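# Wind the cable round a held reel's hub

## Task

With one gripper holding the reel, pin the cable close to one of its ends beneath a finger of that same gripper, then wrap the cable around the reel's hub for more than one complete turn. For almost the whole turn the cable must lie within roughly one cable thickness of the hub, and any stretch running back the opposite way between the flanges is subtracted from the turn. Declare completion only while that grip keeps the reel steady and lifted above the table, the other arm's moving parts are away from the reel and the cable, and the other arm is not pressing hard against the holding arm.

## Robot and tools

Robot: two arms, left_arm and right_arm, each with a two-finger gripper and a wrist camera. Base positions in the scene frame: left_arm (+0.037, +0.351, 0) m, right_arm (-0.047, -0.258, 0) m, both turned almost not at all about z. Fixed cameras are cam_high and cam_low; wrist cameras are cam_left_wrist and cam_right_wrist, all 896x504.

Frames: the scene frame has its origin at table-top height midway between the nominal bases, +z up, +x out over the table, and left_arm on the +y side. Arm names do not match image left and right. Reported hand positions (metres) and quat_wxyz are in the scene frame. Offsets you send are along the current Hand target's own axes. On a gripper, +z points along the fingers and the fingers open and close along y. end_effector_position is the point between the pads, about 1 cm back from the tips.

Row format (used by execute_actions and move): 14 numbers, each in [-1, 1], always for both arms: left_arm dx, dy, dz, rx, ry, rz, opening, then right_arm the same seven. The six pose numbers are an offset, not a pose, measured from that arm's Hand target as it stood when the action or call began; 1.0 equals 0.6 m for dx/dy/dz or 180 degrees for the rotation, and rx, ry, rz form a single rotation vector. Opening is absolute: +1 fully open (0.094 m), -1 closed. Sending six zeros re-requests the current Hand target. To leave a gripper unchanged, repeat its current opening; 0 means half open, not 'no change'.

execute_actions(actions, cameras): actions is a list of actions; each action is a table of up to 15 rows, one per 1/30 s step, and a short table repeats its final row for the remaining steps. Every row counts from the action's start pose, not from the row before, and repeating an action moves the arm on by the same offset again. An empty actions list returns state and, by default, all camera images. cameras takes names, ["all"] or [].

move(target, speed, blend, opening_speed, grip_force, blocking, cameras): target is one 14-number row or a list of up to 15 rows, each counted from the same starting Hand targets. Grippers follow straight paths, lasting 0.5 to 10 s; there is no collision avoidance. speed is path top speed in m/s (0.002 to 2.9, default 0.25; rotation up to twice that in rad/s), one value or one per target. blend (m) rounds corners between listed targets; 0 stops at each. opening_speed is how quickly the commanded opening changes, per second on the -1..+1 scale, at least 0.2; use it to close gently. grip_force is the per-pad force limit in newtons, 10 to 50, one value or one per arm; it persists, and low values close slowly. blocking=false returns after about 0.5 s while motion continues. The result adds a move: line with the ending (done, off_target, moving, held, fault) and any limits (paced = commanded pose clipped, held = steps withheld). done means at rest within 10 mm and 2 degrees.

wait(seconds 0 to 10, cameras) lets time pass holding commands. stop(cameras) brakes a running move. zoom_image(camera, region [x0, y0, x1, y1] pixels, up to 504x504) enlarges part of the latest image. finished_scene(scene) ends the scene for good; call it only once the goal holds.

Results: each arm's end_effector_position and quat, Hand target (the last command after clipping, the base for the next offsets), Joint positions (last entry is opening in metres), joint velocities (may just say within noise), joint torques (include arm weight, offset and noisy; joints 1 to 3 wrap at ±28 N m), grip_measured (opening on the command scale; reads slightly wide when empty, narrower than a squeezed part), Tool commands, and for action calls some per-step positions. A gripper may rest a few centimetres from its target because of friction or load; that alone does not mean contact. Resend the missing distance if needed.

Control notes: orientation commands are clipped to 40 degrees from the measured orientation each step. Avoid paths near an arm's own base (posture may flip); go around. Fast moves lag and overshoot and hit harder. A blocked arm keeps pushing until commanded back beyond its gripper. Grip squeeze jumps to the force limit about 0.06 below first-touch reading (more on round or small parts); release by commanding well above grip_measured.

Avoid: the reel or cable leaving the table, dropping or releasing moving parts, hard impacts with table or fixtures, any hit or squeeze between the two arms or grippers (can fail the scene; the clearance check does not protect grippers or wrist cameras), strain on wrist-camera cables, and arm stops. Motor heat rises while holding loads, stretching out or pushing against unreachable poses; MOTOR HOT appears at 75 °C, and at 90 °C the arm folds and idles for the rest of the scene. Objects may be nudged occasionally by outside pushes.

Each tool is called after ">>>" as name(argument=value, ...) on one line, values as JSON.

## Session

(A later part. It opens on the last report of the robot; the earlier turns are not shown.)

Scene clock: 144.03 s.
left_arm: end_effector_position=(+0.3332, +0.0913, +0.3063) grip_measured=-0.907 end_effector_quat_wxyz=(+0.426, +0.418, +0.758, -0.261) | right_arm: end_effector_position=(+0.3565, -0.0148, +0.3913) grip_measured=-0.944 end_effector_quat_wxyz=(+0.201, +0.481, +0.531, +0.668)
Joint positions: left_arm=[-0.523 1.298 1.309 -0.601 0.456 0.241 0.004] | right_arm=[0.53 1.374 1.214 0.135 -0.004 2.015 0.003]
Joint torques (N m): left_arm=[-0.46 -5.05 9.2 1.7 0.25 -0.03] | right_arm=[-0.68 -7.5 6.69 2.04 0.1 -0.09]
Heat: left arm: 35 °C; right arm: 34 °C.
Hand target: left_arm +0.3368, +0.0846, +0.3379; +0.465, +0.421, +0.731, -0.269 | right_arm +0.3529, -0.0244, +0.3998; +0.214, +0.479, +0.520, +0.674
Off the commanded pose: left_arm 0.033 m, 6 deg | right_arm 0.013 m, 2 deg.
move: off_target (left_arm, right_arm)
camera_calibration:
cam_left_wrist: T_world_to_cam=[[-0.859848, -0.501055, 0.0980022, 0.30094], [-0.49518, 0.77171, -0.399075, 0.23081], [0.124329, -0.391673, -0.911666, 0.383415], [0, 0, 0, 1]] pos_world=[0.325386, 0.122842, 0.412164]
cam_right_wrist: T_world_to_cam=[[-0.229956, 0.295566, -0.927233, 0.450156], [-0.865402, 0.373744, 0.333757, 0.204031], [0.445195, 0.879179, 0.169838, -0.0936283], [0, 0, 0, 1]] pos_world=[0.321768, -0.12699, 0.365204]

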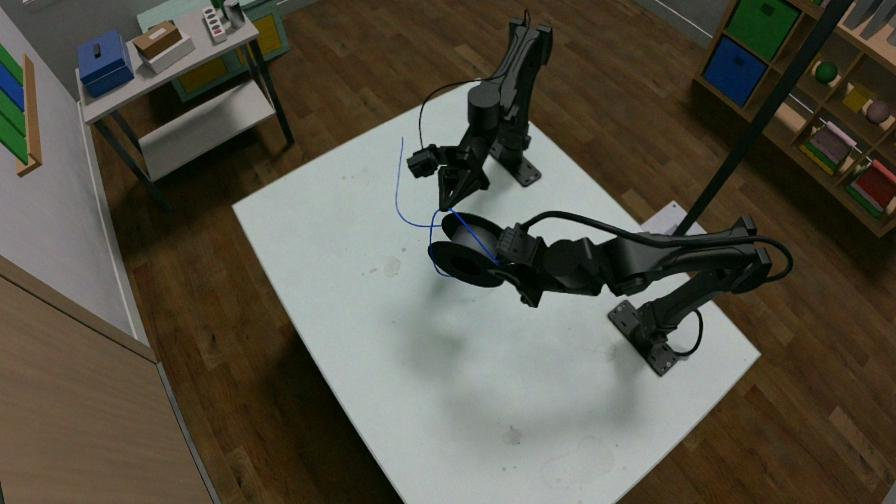

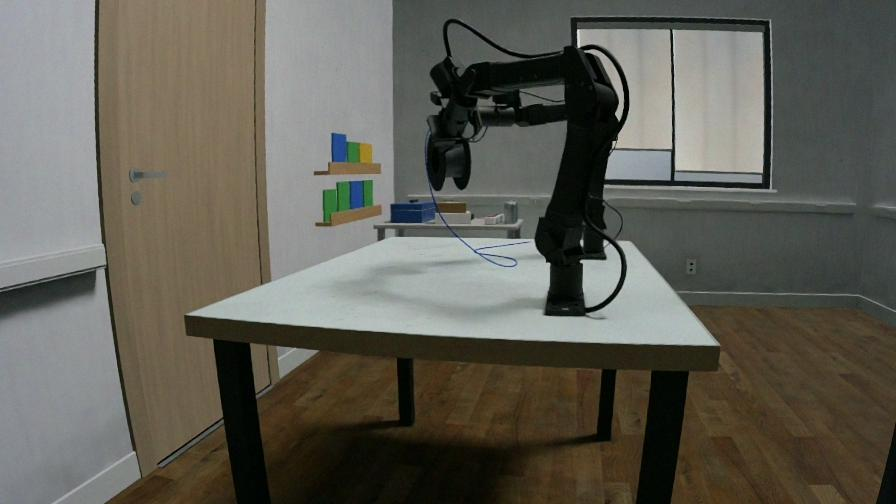

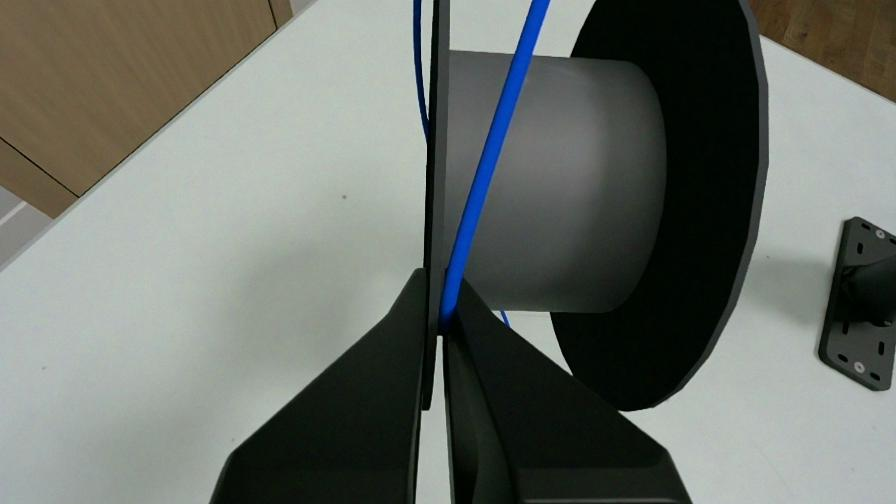

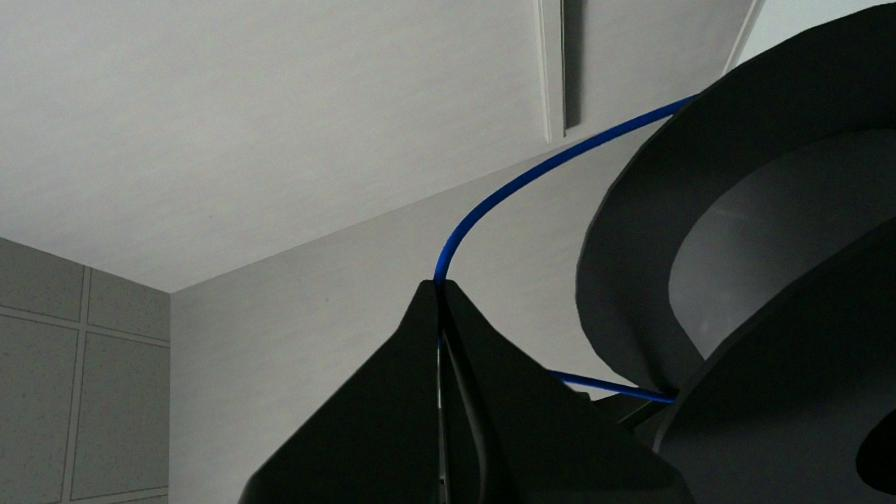

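>>> move(target=[[0,0,0,0,0,0,-1,0.02,0,0,0,0,0,-1],[0,0,0,0,0,0,-1,0.02,0,0,0,0,0,-0.5],[0,0,0,0,0,0,-1,0.02,0.0,-0.25,0,0,0,-0.5]], speed=0.12, opening_speed=1.0, cameras=["all"])

>>> zoom_image(camera="cam_high", region=[395, 170, 555, 320])

Scene clock: 152.80 s.
left_arm: end_effector_position=(+0.3324, +0.0918, +0.3048) grip_measured=-0.907 end_effector_quat_wxyz=(+0.423, +0.418, +0.760, -0.261) | right_arm: end_effector_position=(+0.2179, -0.0904, +0.4158) grip_measured=-0.503 end_effector_quat_wxyz=(+0.214, +0.474, +0.510, +0.685)
Joint positions: left_arm=[-0.523 1.298 1.309 -0.609 0.456 0.241 0.004] | right_arm=[0.609 0.782 0.965 -0.153 0.098 2.015 0.023]
Joint torques (N m): left_arm=[-0.43 -5.09 9.2 1.76 0.24 -0.03] | right_arm=[0.53 -0.13 5.81 1.74 0.11 -0.04]
Heat: left arm: 36 °C; right arm: 34 °C.
Hand target: left_arm +0.3368, +0.0846, +0.3380; +0.465, +0.421, +0.731, -0.269 | right_arm +0.2173, -0.0894, +0.4048; +0.214, +0.479, +0.520, +0.674
Off the commanded pose: left_arm 0.034 m, 6 deg | right_arm 0.011 m, 2 deg.
move: off_target (left_arm, right_arm); target 2's new opening was sent with right_arm's hand 0.016 m and 2 deg from that target
camera_calibration:
cam_left_wrist: T_world_to_cam=[[-0.859205, -0.501403, 0.101792, 0.299214], [-0.497772, 0.773226, -0.392866, 0.228195], [0.118276, -0.388222, -0.913945, 0.384762], [0, 0, 0, 1]] pos_world=[0.325167, 0.122953, 0.410844]
cam_right_wrist: T_world_to_cam=[[-0.179541, 0.328679, -0.927219, 0.455363], [-0.871456, 0.384169, 0.304923, 0.118496], [0.456431, 0.862777, 0.217455, 0.00655539], [0, 0, 0, 1]] pos_world=[0.182028, -0.200846, 0.384664]

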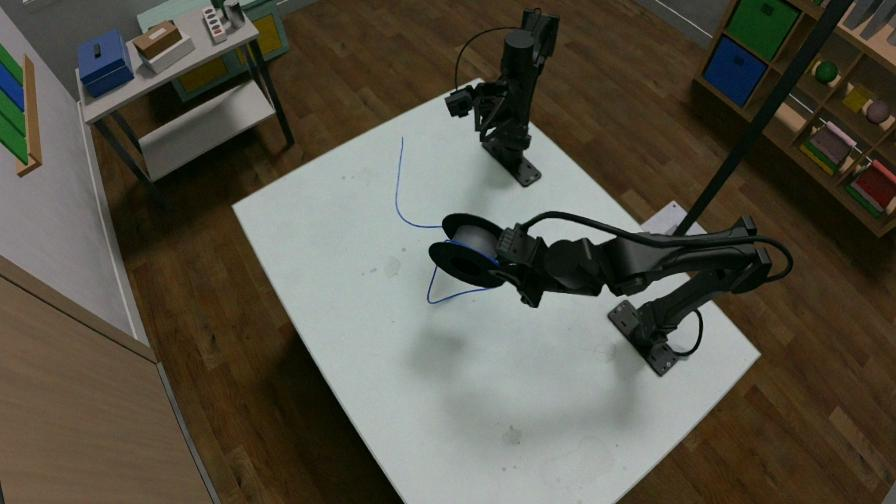

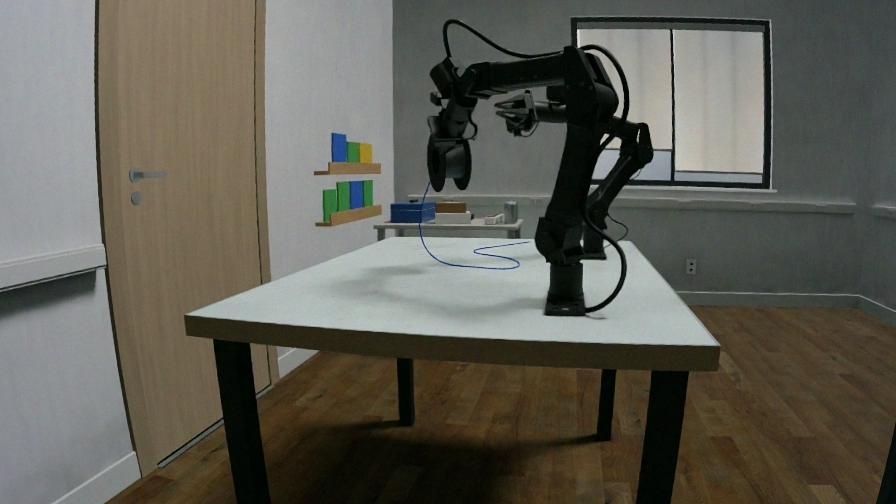

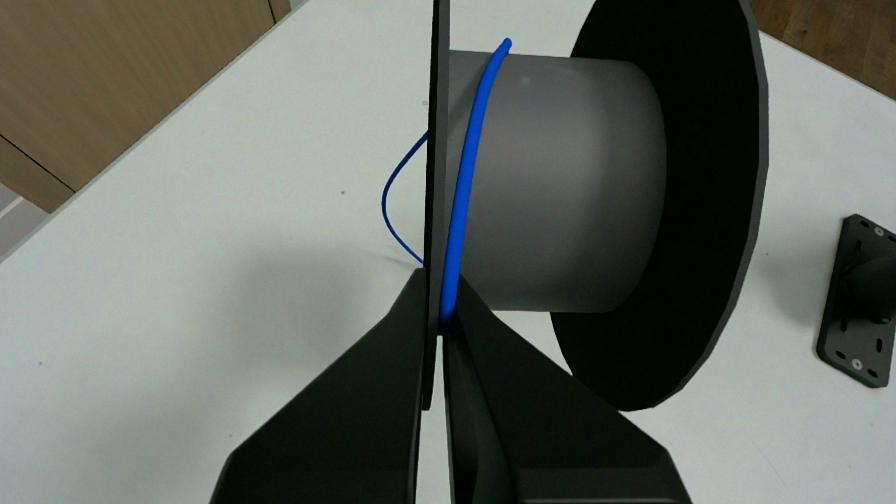

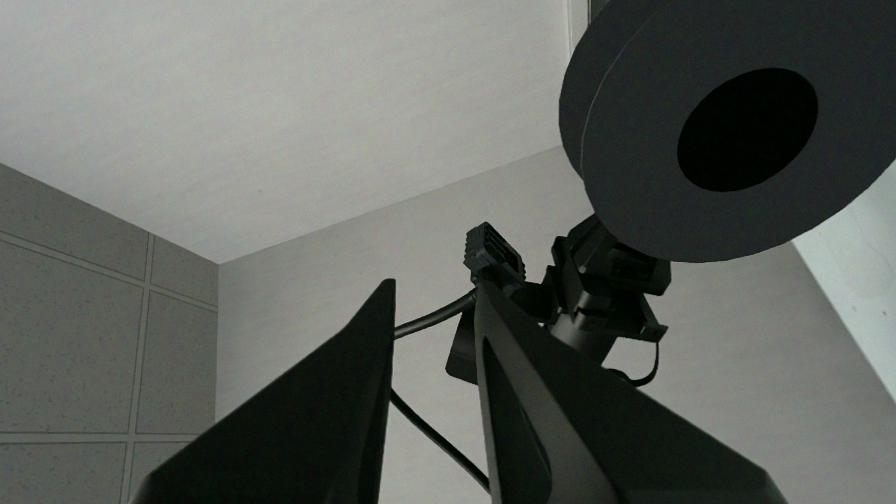

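Scaled by 3.150 from the camera's 896x504 image, which has a finer 1280x720 frame.

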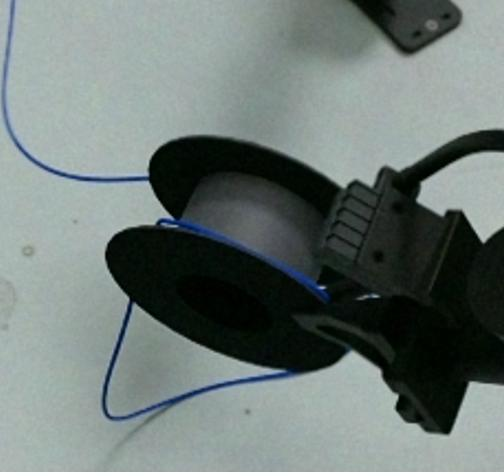

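>>> move(target=[0,0,0,0,0,0,-1,-0.1597,-0.2105,-0.1412,0.0113,0.1661,-0.642,0], speed=0.25)

>>> move(target=[-0.177,-0.0512,-0.1648,-0.2309,-0.0267,-0.0951,-1,0,0,0,0,0,0,0], speed=0.12, cameras=["all"])

>>> zoom_image(camera="cam_high", region=[395, 170, 555, 320])

Scene clock: 163.73 s.
left_arm: end_effector_position=(+0.3324, +0.0918, +0.3048) grip_measured=-0.907 end_effector_quat_wxyz=(+0.423, +0.418, +0.760, -0.261) | right_arm: end_effector_position=(+0.1624, -0.1606, +0.2391) grip_measured=-0.003 end_effector_quat_wxyz=(+0.546, -0.331, +0.726, +0.256)
Joint positions: left_arm=[-0.523 1.298 1.309 -0.609 0.456 0.241 0.004] | right_arm=[-0.368 0.616 0.624 -0.704 -1.133 -0.636 0.047]
Joint torques (N m): left_arm=[-0.47 -5.08 9.14 1.76 0.25 -0.02] | right_arm=[-0.85 1.88 10.18 1.13 -0.53 -0.18]
Heat: left arm: 36 °C; right arm: 34 °C.
Hand target: left_arm +0.3368, +0.0846, +0.3380; +0.465, +0.421, +0.731, -0.269 | right_arm +0.1604, -0.1603, +0.2498; +0.552, -0.335, +0.719, +0.257
Off the commanded pose: left_arm 0.034 m, 6 deg | right_arm 0.011 m, 1 deg.
move: off_target (left_arm, right_arm)

Scene clock: 167.87 s.
left_arm: end_effector_position=(+0.2857, +0.1049, +0.4503) grip_measured=-0.907 end_effector_quat_wxyz=(+0.541, +0.142, +0.827, -0.053) | right_arm: end_effector_position=(+0.1624, -0.1611, +0.2388) grip_measured=-0.003 end_effector_quat_wxyz=(+0.546, -0.330, +0.726, +0.256)
Joint positions: left_arm=[-1.162 1.465 2.041 -1.197 -0.79 -0.396 0.004] | right_arm=[-0.371 0.616 0.624 -0.707 -1.134 -0.64 0.047]
Joint torques (N m): left_arm=[-0.75 -4.31 7.43 1.61 -0.58 -0.15] | right_arm=[-0.62 1.74 10.67 1.19 -0.59 -0.1]
Heat: left arm: 36 °C; right arm: 35 °C.
Hand target: left_arm +0.2879, +0.1080, +0.4761; +0.569, +0.107, +0.812, -0.075 | right_arm +0.1603, -0.1603, +0.2498; +0.552, -0.335, +0.719, +0.258
Off the commanded pose: left_arm 0.026 m, 6 deg | right_arm 0.011 m, 1 deg.
move: off_target (left_arm, right_arm)
camera_calibration:
cam_left_wrist: T_world_to_cam=[[-0.31047, -0.950525, -0.0105469, 0.191803], [-0.82713, 0.275601, -0.489796, 0.441894], [0.46847, -0.143344, -0.871773, 0.383664], [0, 0, 0, 1]] pos_world=[0.245318, 0.115523, 0.552929]
cam_right_wrist: T_world_to_cam=[[0.755935, -0.65232, 0.0551476, -0.240031], [-0.47035, -0.599786, -0.647324, 0.154978], [0.455339, 0.463396, -0.760217, 0.300707], [0, 0, 0, 1]] pos_world=[0.117418, -0.20297, 0.34216]

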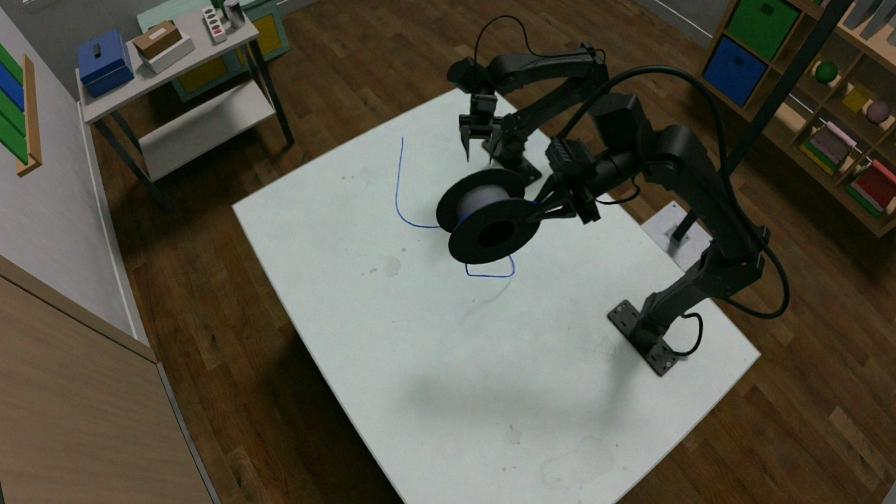

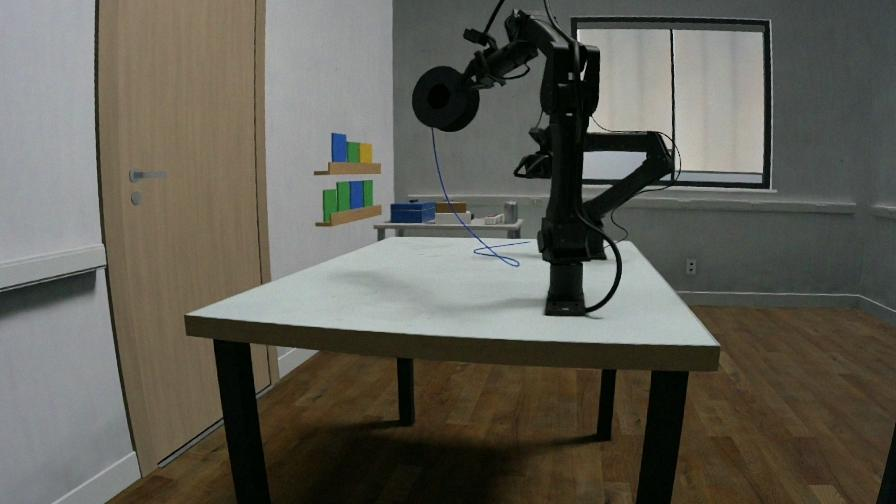

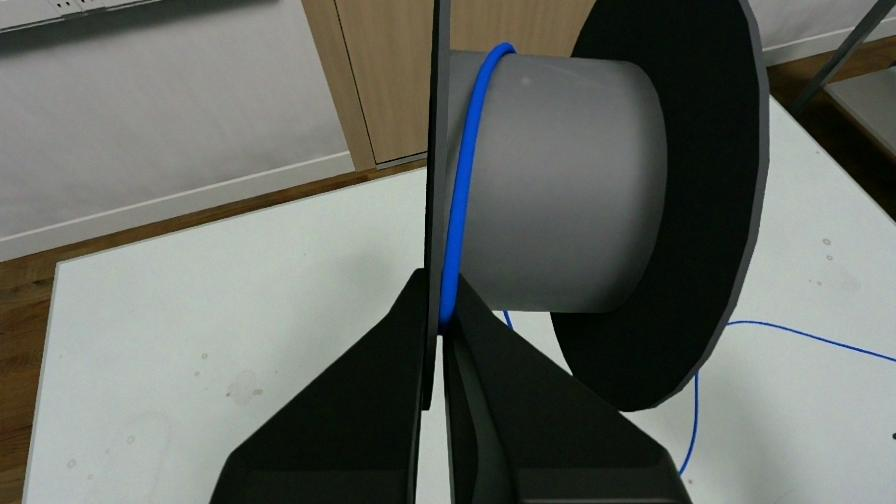

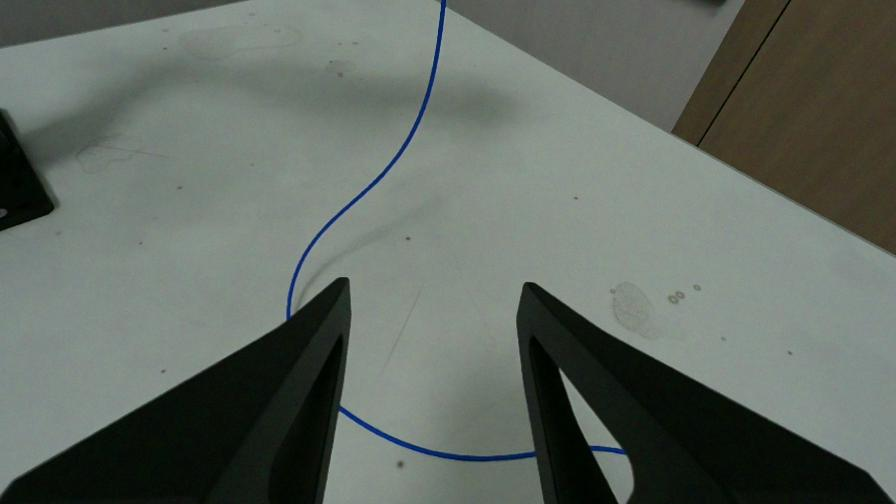

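Scaled by 3.150 from the camera's 896x504 image, which has a finer 1280x720 frame.

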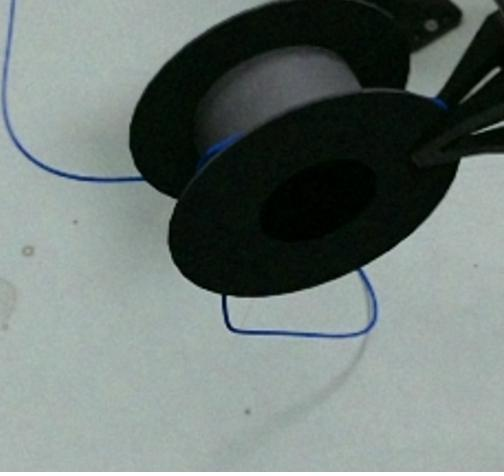

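>>> move(target=[0,0,0,0,0,0,-1,0.1825,0.0665,0.2865,-0.0907,-0.0399,0.0954,0], speed=0.2, cameras=["cam_high","cam_low","cam_right_wrist"])

Scene clock: 178.77 s.
left_arm: end_effector_position=(+0.2856, +0.1050, +0.4502) grip_measured=-0.907 end_effector_quat_wxyz=(+0.541, +0.142, +0.827, -0.052) | right_arm: end_effector_position=(+0.2222, -0.0301, +0.1020) grip_measured=-0.003 end_effector_quat_wxyz=(+0.500, -0.282, +0.682, +0.454)
Joint positions: left_arm=[-1.162 1.465 2.041 -1.198 -0.79 -0.397 0.004] | right_arm=[0.313 1.82 0.2 1.492 -0.804 0.253 0.047]
Joint torques (N m): left_arm=[-0.69 -4.36 7.45 1.59 -0.56 -0.17] | right_arm=[0.75 -3.41 1.57 1.99 -0.07 0.05]
Heat: left arm: 36 °C; right arm: 36 °C.
Hand target: left_arm +0.2879, +0.1080, +0.4761; +0.569, +0.107, +0.812, -0.075 | right_arm +0.2183, -0.0291, +0.0995; +0.498, -0.283, +0.681, +0.456
Off the commanded pose: left_arm 0.026 m, 6 deg | right_arm 0.005 m, 0 deg.
move: off_target (left_arm)
camera_calibration:
cam_right_wrist: T_world_to_cam=[[0.84909, -0.450829, -0.275316, -0.173216], [-0.48568, -0.461279, -0.742521, 0.190431], [0.207753, 0.764182, -0.610626, 0.157634], [0, 0, 0, 1]] pos_world=[0.206815, -0.11071, 0.189965]
Images, in order (width x height): cam_high 896x504, cam_low 896x504, cam_right_wrist 896x504.

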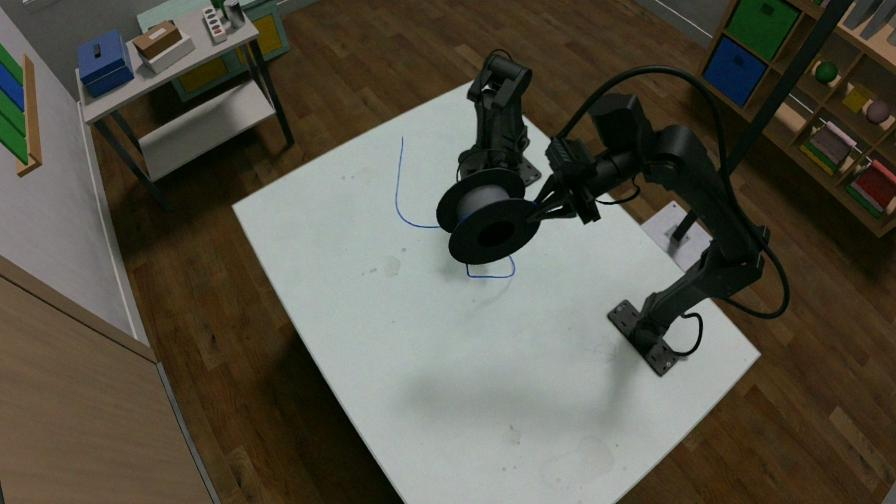

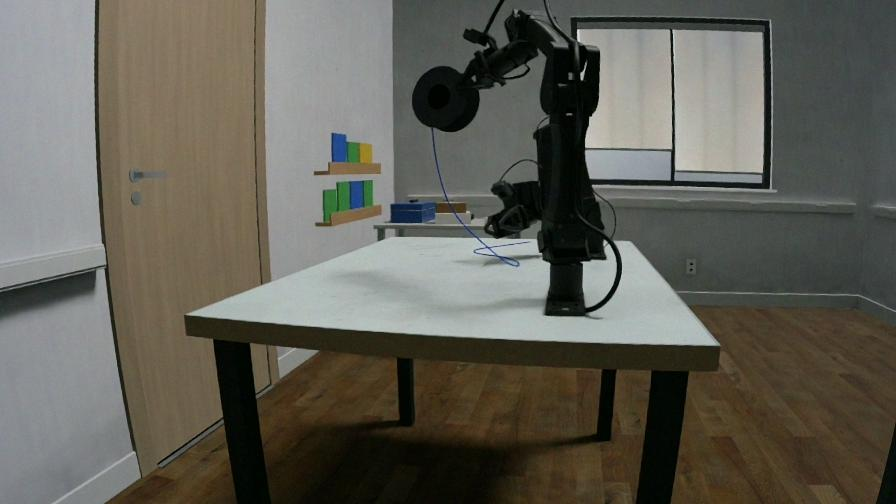

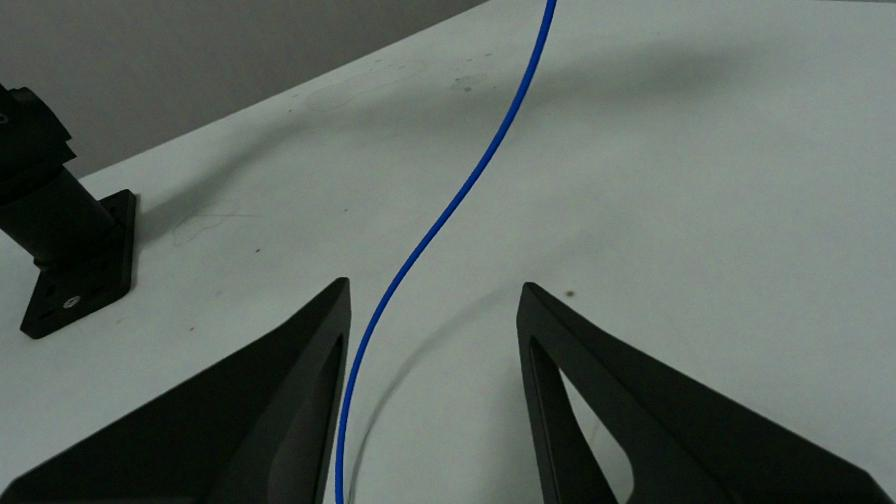

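>>> move(target=[0,0,0,0,0,0,-1,0,-0.0133,0.1333,0,0,0,0], speed=0.12, cameras=["cam_low","cam_right_wrist"])

Scene clock: 181.40 s.
left_arm: end_effector_position=(+0.2856, +0.1050, +0.4502) grip_measured=-0.907 end_effector_quat_wxyz=(+0.541, +0.142, +0.827, -0.052) | right_arm: end_effector_position=(+0.2562, +0.0364, +0.0956) grip_measured=-0.003 end_effector_quat_wxyz=(+0.505, -0.284, +0.676, +0.456)
Joint positions: left_arm=[-1.162 1.465 2.041 -1.198 -0.79 -0.397 0.004] | right_arm=[0.513 1.992 0.437 1.464 -0.61 0.284 0.047]
Joint torques (N m): left_arm=[-0.69 -4.36 7.45 1.59 -0.56 -0.17] | right_arm=[0.31 -5.3 5.18 1.63 -0.03 0.06]
Heat: left arm: 36 °C; right arm: 35 °C.
Hand target: left_arm +0.2879, +0.1080, +0.4761; +0.569, +0.107, +0.812, -0.075 | right_arm +0.2587, +0.0398, +0.0899; +0.498, -0.283, +0.681, +0.456
Off the commanded pose: left_arm 0.026 m, 6 deg | right_arm 0.007 m, 1 deg.
move: off_target (left_arm)
camera_calibration:
cam_right_wrist: T_world_to_cam=[[0.854488, -0.445533, -0.267115, -0.176196], [-0.47355, -0.456705, -0.753107, 0.230613], [0.213541, 0.770014, -0.601231, 0.0932021], [0, 0, 0, 1]] pos_world=[0.239862, -0.0449461, 0.182648]
Images, in order (width x height): cam_low 896x504, cam_right_wrist 896x504.

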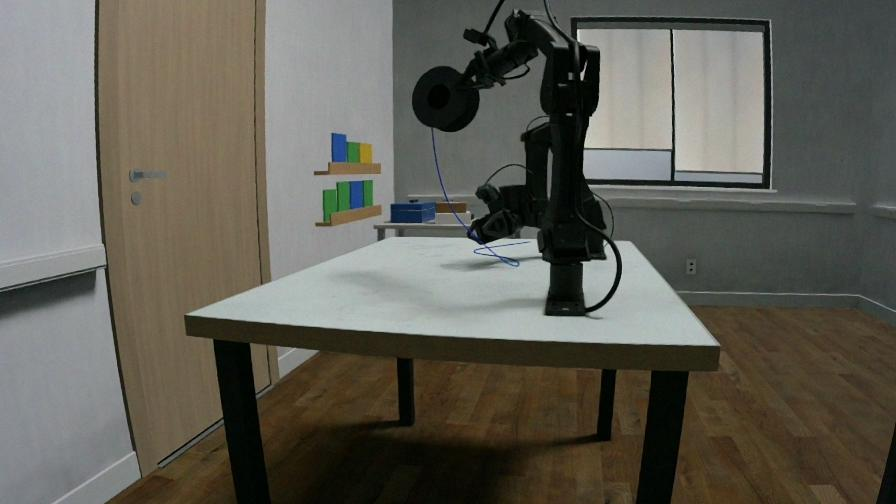

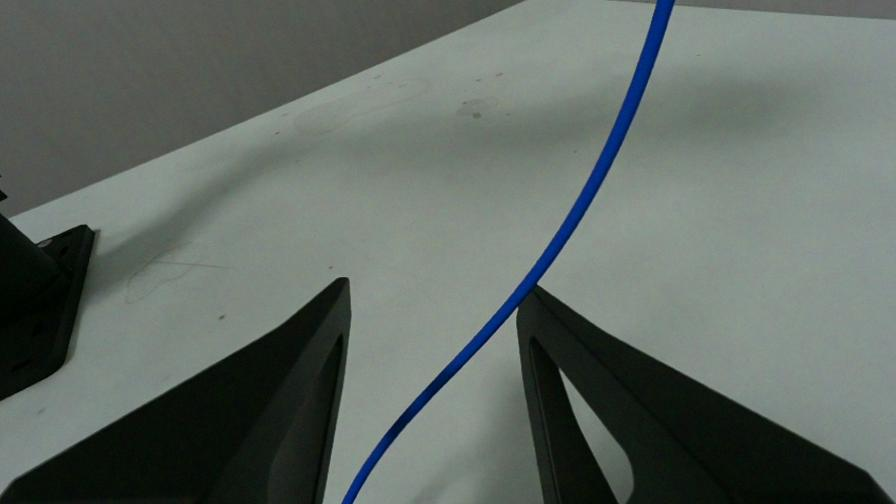

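>>> move(target=[0,0,0,0,0,0,-1,0,0,-0.016,0,0,0.11,0], speed=0.1, cameras=["cam_right_wrist"])

>>> move(target=[0,0,0,0,0,0,-1,0,0,0,0,0,0,-1], opening_speed=0.8, cameras=["cam_right_wrist","cam_low"])

Scene clock: 187.07 s.
left_arm: end_effector_position=(+0.2856, +0.1050, +0.4502) grip_measured=-0.907 end_effector_quat_wxyz=(+0.541, +0.142, +0.827, -0.052) | right_arm: end_effector_position=(+0.2569, +0.0349, +0.0957) grip_measured=-0.003 end_effector_quat_wxyz=(+0.418, -0.164, +0.714, +0.537)
Joint positions: left_arm=[-1.162 1.465 2.041 -1.198 -0.79 -0.397 0.004] | right_arm=[0.506 1.992 0.437 1.464 -0.619 0.63 0.047]
Joint torques (N m): left_arm=[-0.73 -4.34 7.45 1.6 -0.56 -0.16] | right_arm=[-0.87 -6.41 2.03 1.79 -0.09 -0.03]
Heat: left arm: 37 °C; right arm: 35 °C.
Hand target: left_arm +0.2879, +0.1080, +0.4761; +0.569, +0.107, +0.812, -0.075 | right_arm +0.2546, +0.0312, +0.0908; +0.412, -0.161, +0.720, +0.535
Off the commanded pose: left_arm 0.026 m, 6 deg | right_arm 0.007 m, 1 deg.
move: off_target (left_arm)
camera_calibration:
cam_right_wrist: T_world_to_cam=[[0.710594, -0.401667, -0.577685, -0.112167], [-0.70144, -0.340092, -0.626354, 0.272655], [0.0551195, 0.850294, -0.523413, 0.124708], [0, 0, 0, 1]] pos_world=[0.264083, -0.0583641, 0.171255]
Images, in order (width x height): cam_right_wrist 896x504.

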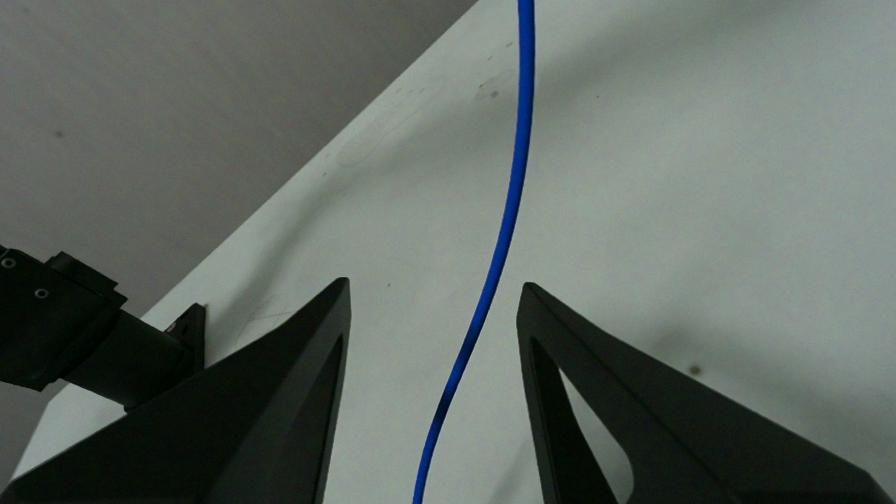

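Scene clock: 188.53 s.
left_arm: end_effector_position=(+0.2856, +0.1050, +0.4502) grip_measured=-0.907 end_effector_quat_wxyz=(+0.541, +0.142, +0.827, -0.052) | right_arm: end_effector_position=(+0.2568, +0.0350, +0.0957) grip_measured=-0.942 end_effector_quat_wxyz=(+0.418, -0.164, +0.714, +0.537)
Joint positions: left_arm=[-1.162 1.465 2.041 -1.198 -0.79 -0.397 0.004] | right_arm=[0.506 1.992 0.437 1.464 -0.619 0.631 0.003]
Joint torques (N m): left_arm=[-0.72 -4.33 7.46 1.6 -0.55 -0.18] | right_arm=[-0.55 -6.56 2.06 1.77 -0.15 0]
Heat: left arm: 37 °C; right arm: 34 °C.
Hand target: left_arm +0.2879, +0.1079, +0.4761; +0.569, +0.107, +0.812, -0.075 | right_arm +0.2546, +0.0312, +0.0908; +0.412, -0.161, +0.720, +0.535
Off the commanded pose: left_arm 0.026 m, 6 deg | right_arm 0.007 m, 1 deg.
move: off_target (left_arm)
camera_calibration:
cam_right_wrist: T_world_to_cam=[[0.710313, -0.401235, -0.57833, -0.112019], [-0.701778, -0.340151, -0.625943, 0.272609], [0.054431, 0.850475, -0.523192, 0.124809], [0, 0, 0, 1]] pos_world=[0.264086, -0.0583648, 0.171153]
Images, in order (width x height): cam_low 896x504, cam_right_wrist 896x504.

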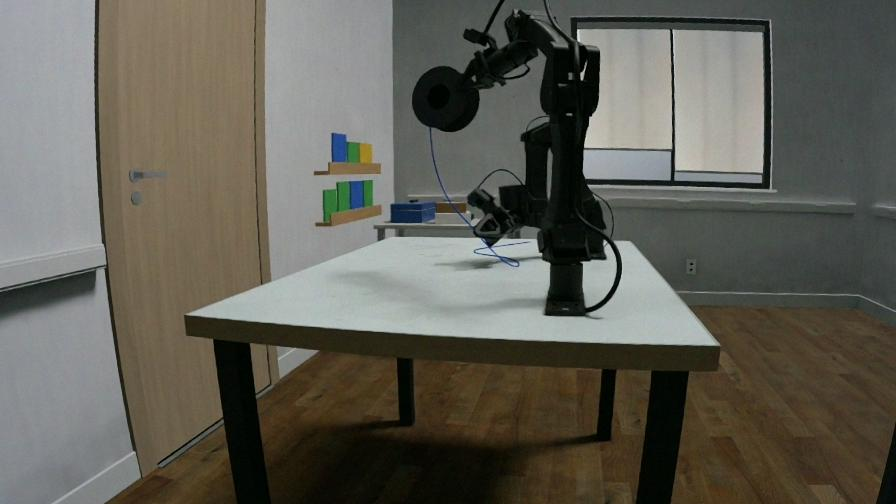

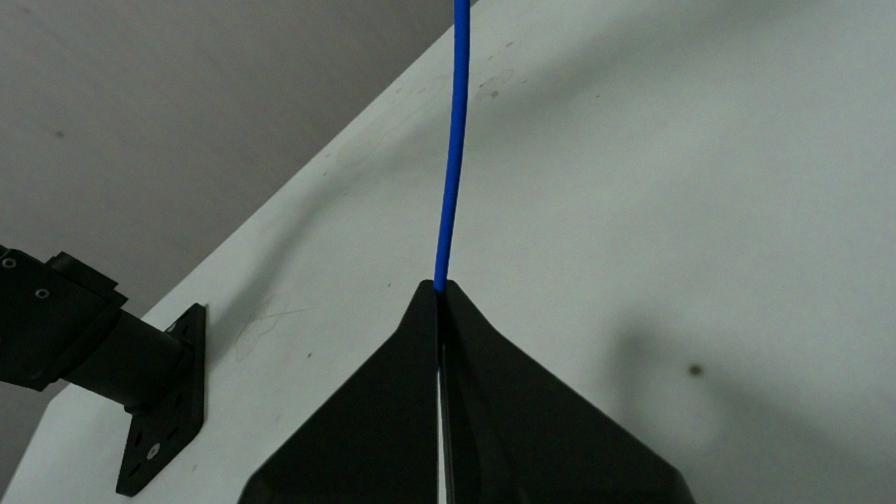

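>>> move(target=[[0,0,0,0,0,0,-1,-0.0544,0.1726,-0.0408,0,0,0,-1],[0,0,0,0,0,0,-1,-0.1646,0.3501,-0.0698,0,0,0,-1],[0,0,0,0,0,0,-1,-0.3177,0.4776,-0.0875,0,0,0,-1]], speed=0.15, blend=[0.04,0.04,0], cameras=["all"])

>>> zoom_image(camera="cam_high", region=[395, 120, 615, 320])

Scene clock: 197.00 s.
left_arm: end_effector_position=(+0.2857, +0.1051, +0.4502) grip_measured=-0.907 end_effector_quat_wxyz=(+0.541, +0.142, +0.827, -0.052) | right_arm: end_effector_position=(+0.1577, +0.0517, +0.4138) grip_measured=-0.942 end_effector_quat_wxyz=(+0.407, -0.159, +0.724, +0.533)
Joint positions: left_arm=[-1.162 1.465 2.041 -1.198 -0.791 -0.397 0.004] | right_arm=[0.838 1.055 1.184 -0.233 -0.287 0.672 0.003]
Joint torques (N m): left_arm=[-0.69 -4.38 7.46 1.6 -0.55 -0.19] | right_arm=[0.57 -1.48 10.4 1.8 -0.01 -0.08]
Heat: left arm: 37 °C; right arm: 34 °C.
Hand target: left_arm +0.2879, +0.1080, +0.4761; +0.569, +0.107, +0.812, -0.075 | right_arm +0.1555, +0.0516, +0.4239; +0.412, -0.161, +0.720, +0.535
Off the commanded pose: left_arm 0.026 m, 6 deg | right_arm 0.010 m, 1 deg.
move: off_target (left_arm)
camera_calibration:
cam_left_wrist: T_world_to_cam=[[-0.309154, -0.950954, -0.0104723, 0.191681], [-0.827519, 0.274419, -0.489802, 0.442024], [0.468653, -0.142758, -0.871771, 0.383492], [0, 0, 0, 1]] pos_world=[0.245318, 0.115727, 0.552829]
cam_right_wrist: T_world_to_cam=[[0.693581, -0.41203, -0.590912, 0.157373], [-0.719168, -0.348509, -0.601114, 0.400856], [0.0417388, 0.841887, -0.538038, 0.291074], [0, 0, 0, 1]] pos_world=[0.166983, -0.0405074, 0.490563]

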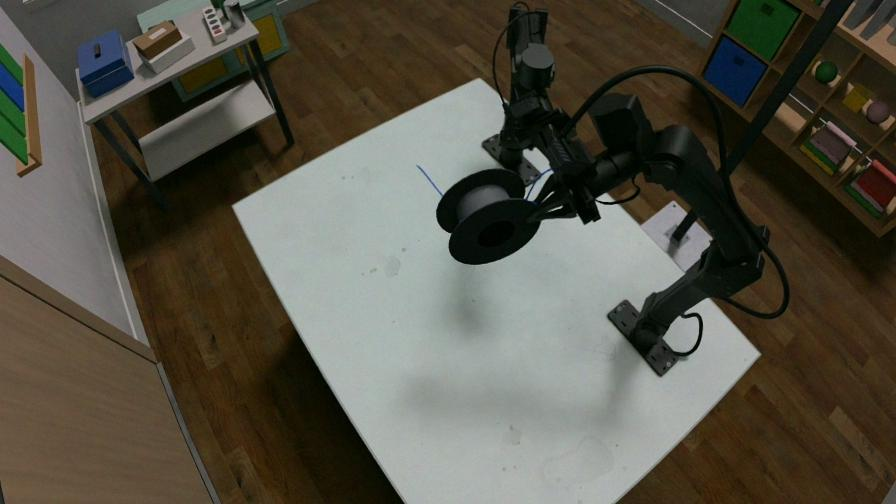

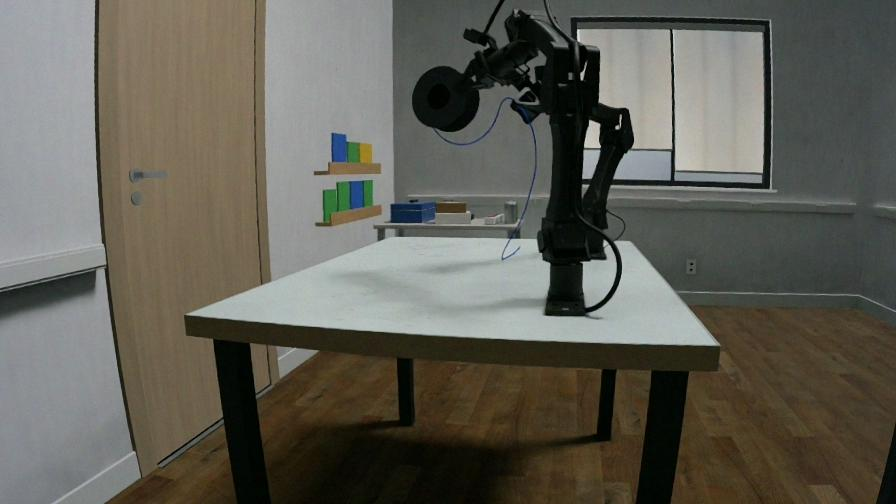

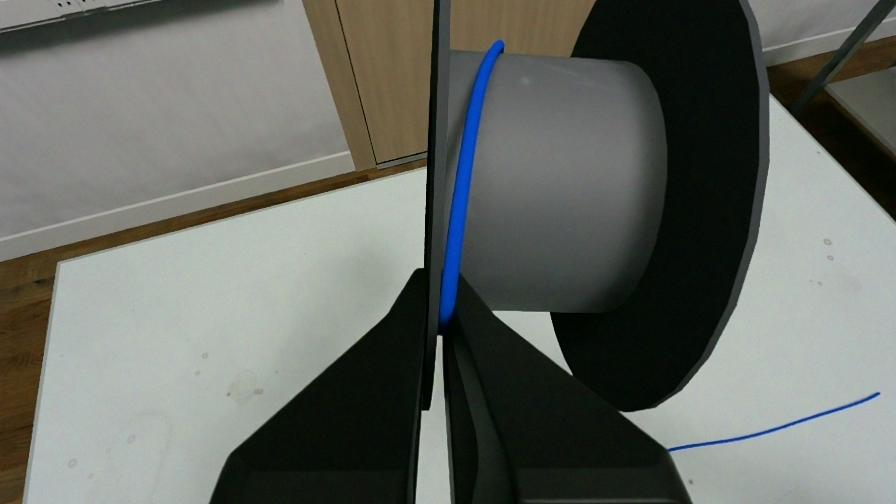

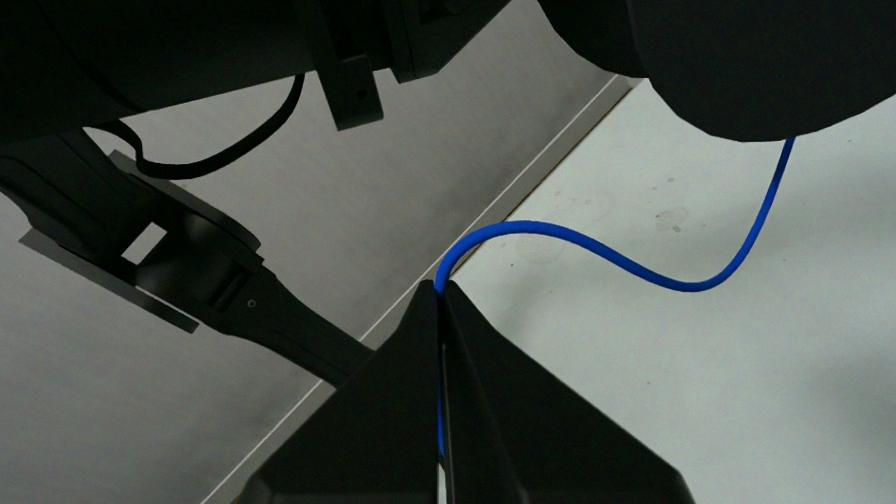

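Scaled by 2.291 from the camera's 896x504 image, which has a finer 1280x720 frame.

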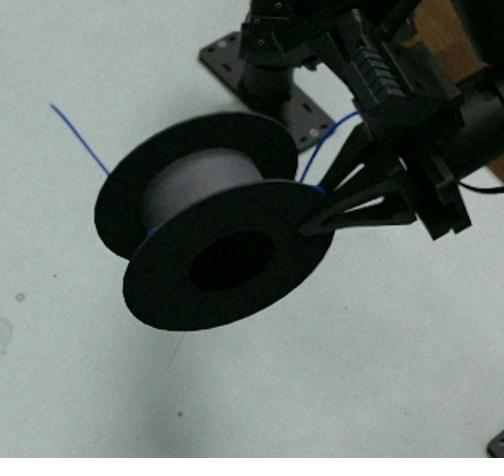

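>>> move(target=[[0,0,0,0,0,0,-1,-0.175,0.1024,-0.0116,0,0,0,-1],[0,0,0,0,0,0,-1,-0.3373,0.0664,0.0022,0,0,-0.08,-1],[0,0,0,0,0,0,-1,-0.4318,-0.069,0.0321,0,0,-0.18,-1]], speed=0.15, blend=[0.04,0.04,0], cameras=["all"])

>>> zoom_image(camera="cam_high", region=[395, 120, 615, 320])

Scene clock: 202.47 s.
left_arm: end_effector_position=(+0.2859, +0.1055, +0.4504) grip_measured=-0.907 end_effector_quat_wxyz=(+0.541, +0.141, +0.827, -0.052) | right_arm: end_effector_position=(+0.3469, +0.0011, +0.5864) grip_measured=-0.942 end_effector_quat_wxyz=(+0.580, -0.316, +0.619, +0.426)
Joint positions: left_arm=[-1.162 1.465 2.041 -1.198 -0.793 -0.399 0.004] | right_arm=[0.291 2.021 2.844 -0.775 -0.806 0.196 0.003]
Joint torques (N m): left_arm=[-0.76 -4.36 7.51 1.59 -0.53 -0.14] | right_arm=[-0.46 -6.84 6.43 1.89 -0.03 -0.12]
Heat: left arm: 37 °C; right arm: 34 °C.
Hand target: left_arm +0.2879, +0.1080, +0.4761; +0.569, +0.107, +0.812, -0.075 | right_arm +0.3490, -0.0007, +0.5942; +0.545, -0.356, +0.646, +0.399
Off the commanded pose: left_arm 0.026 m, 6 deg | right_arm 0.008 m, 7 deg.
elbow stopped short (right arm): the move would have taken joint 3 (elbow) straighter than the controller allows.
move: off_target (left_arm, right_arm)
camera_calibration:
cam_left_wrist: T_world_to_cam=[[-0.306749, -0.951738, -0.00994682, 0.191216], [-0.827785, 0.271927, -0.490742, 0.442999], [0.469763, -0.142301, -0.871248, 0.38305], [0, 0, 0, 1]] pos_world=[0.24542, 0.116033, 0.553032]
cam_right_wrist: T_world_to_cam=[[0.881447, -0.461921, -0.0983925, -0.246551], [-0.319862, -0.430596, -0.843964, 0.626983], [0.347477, 0.775381, -0.527298, 0.306323], [0, 0, 0, 1]] pos_world=[0.311429, -0.0814271, 0.666416]

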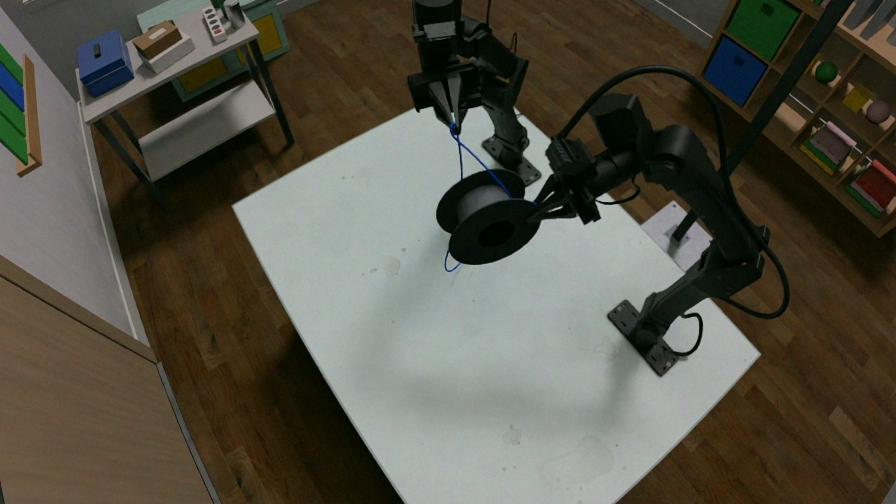

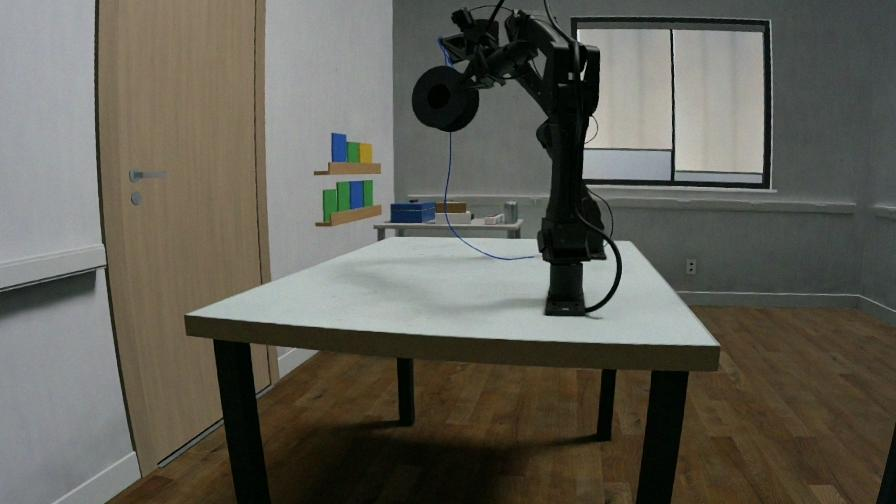

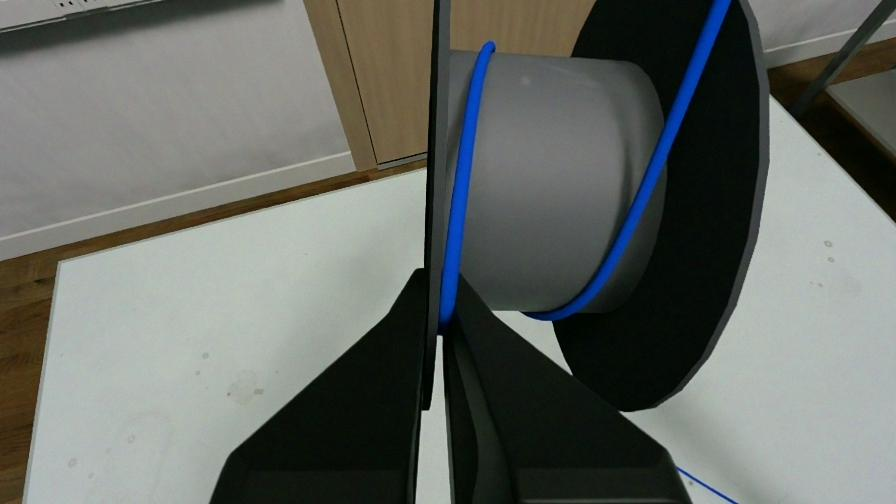

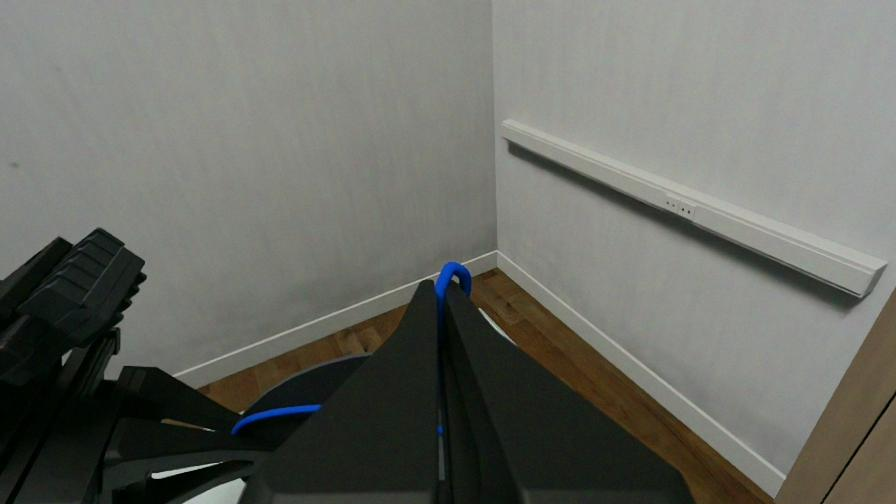

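Scaled by 2.291 from the camera's 896x504 image, which has a finer 1280x720 frame.

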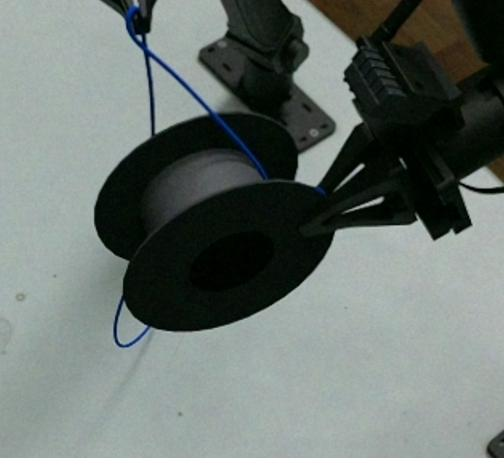

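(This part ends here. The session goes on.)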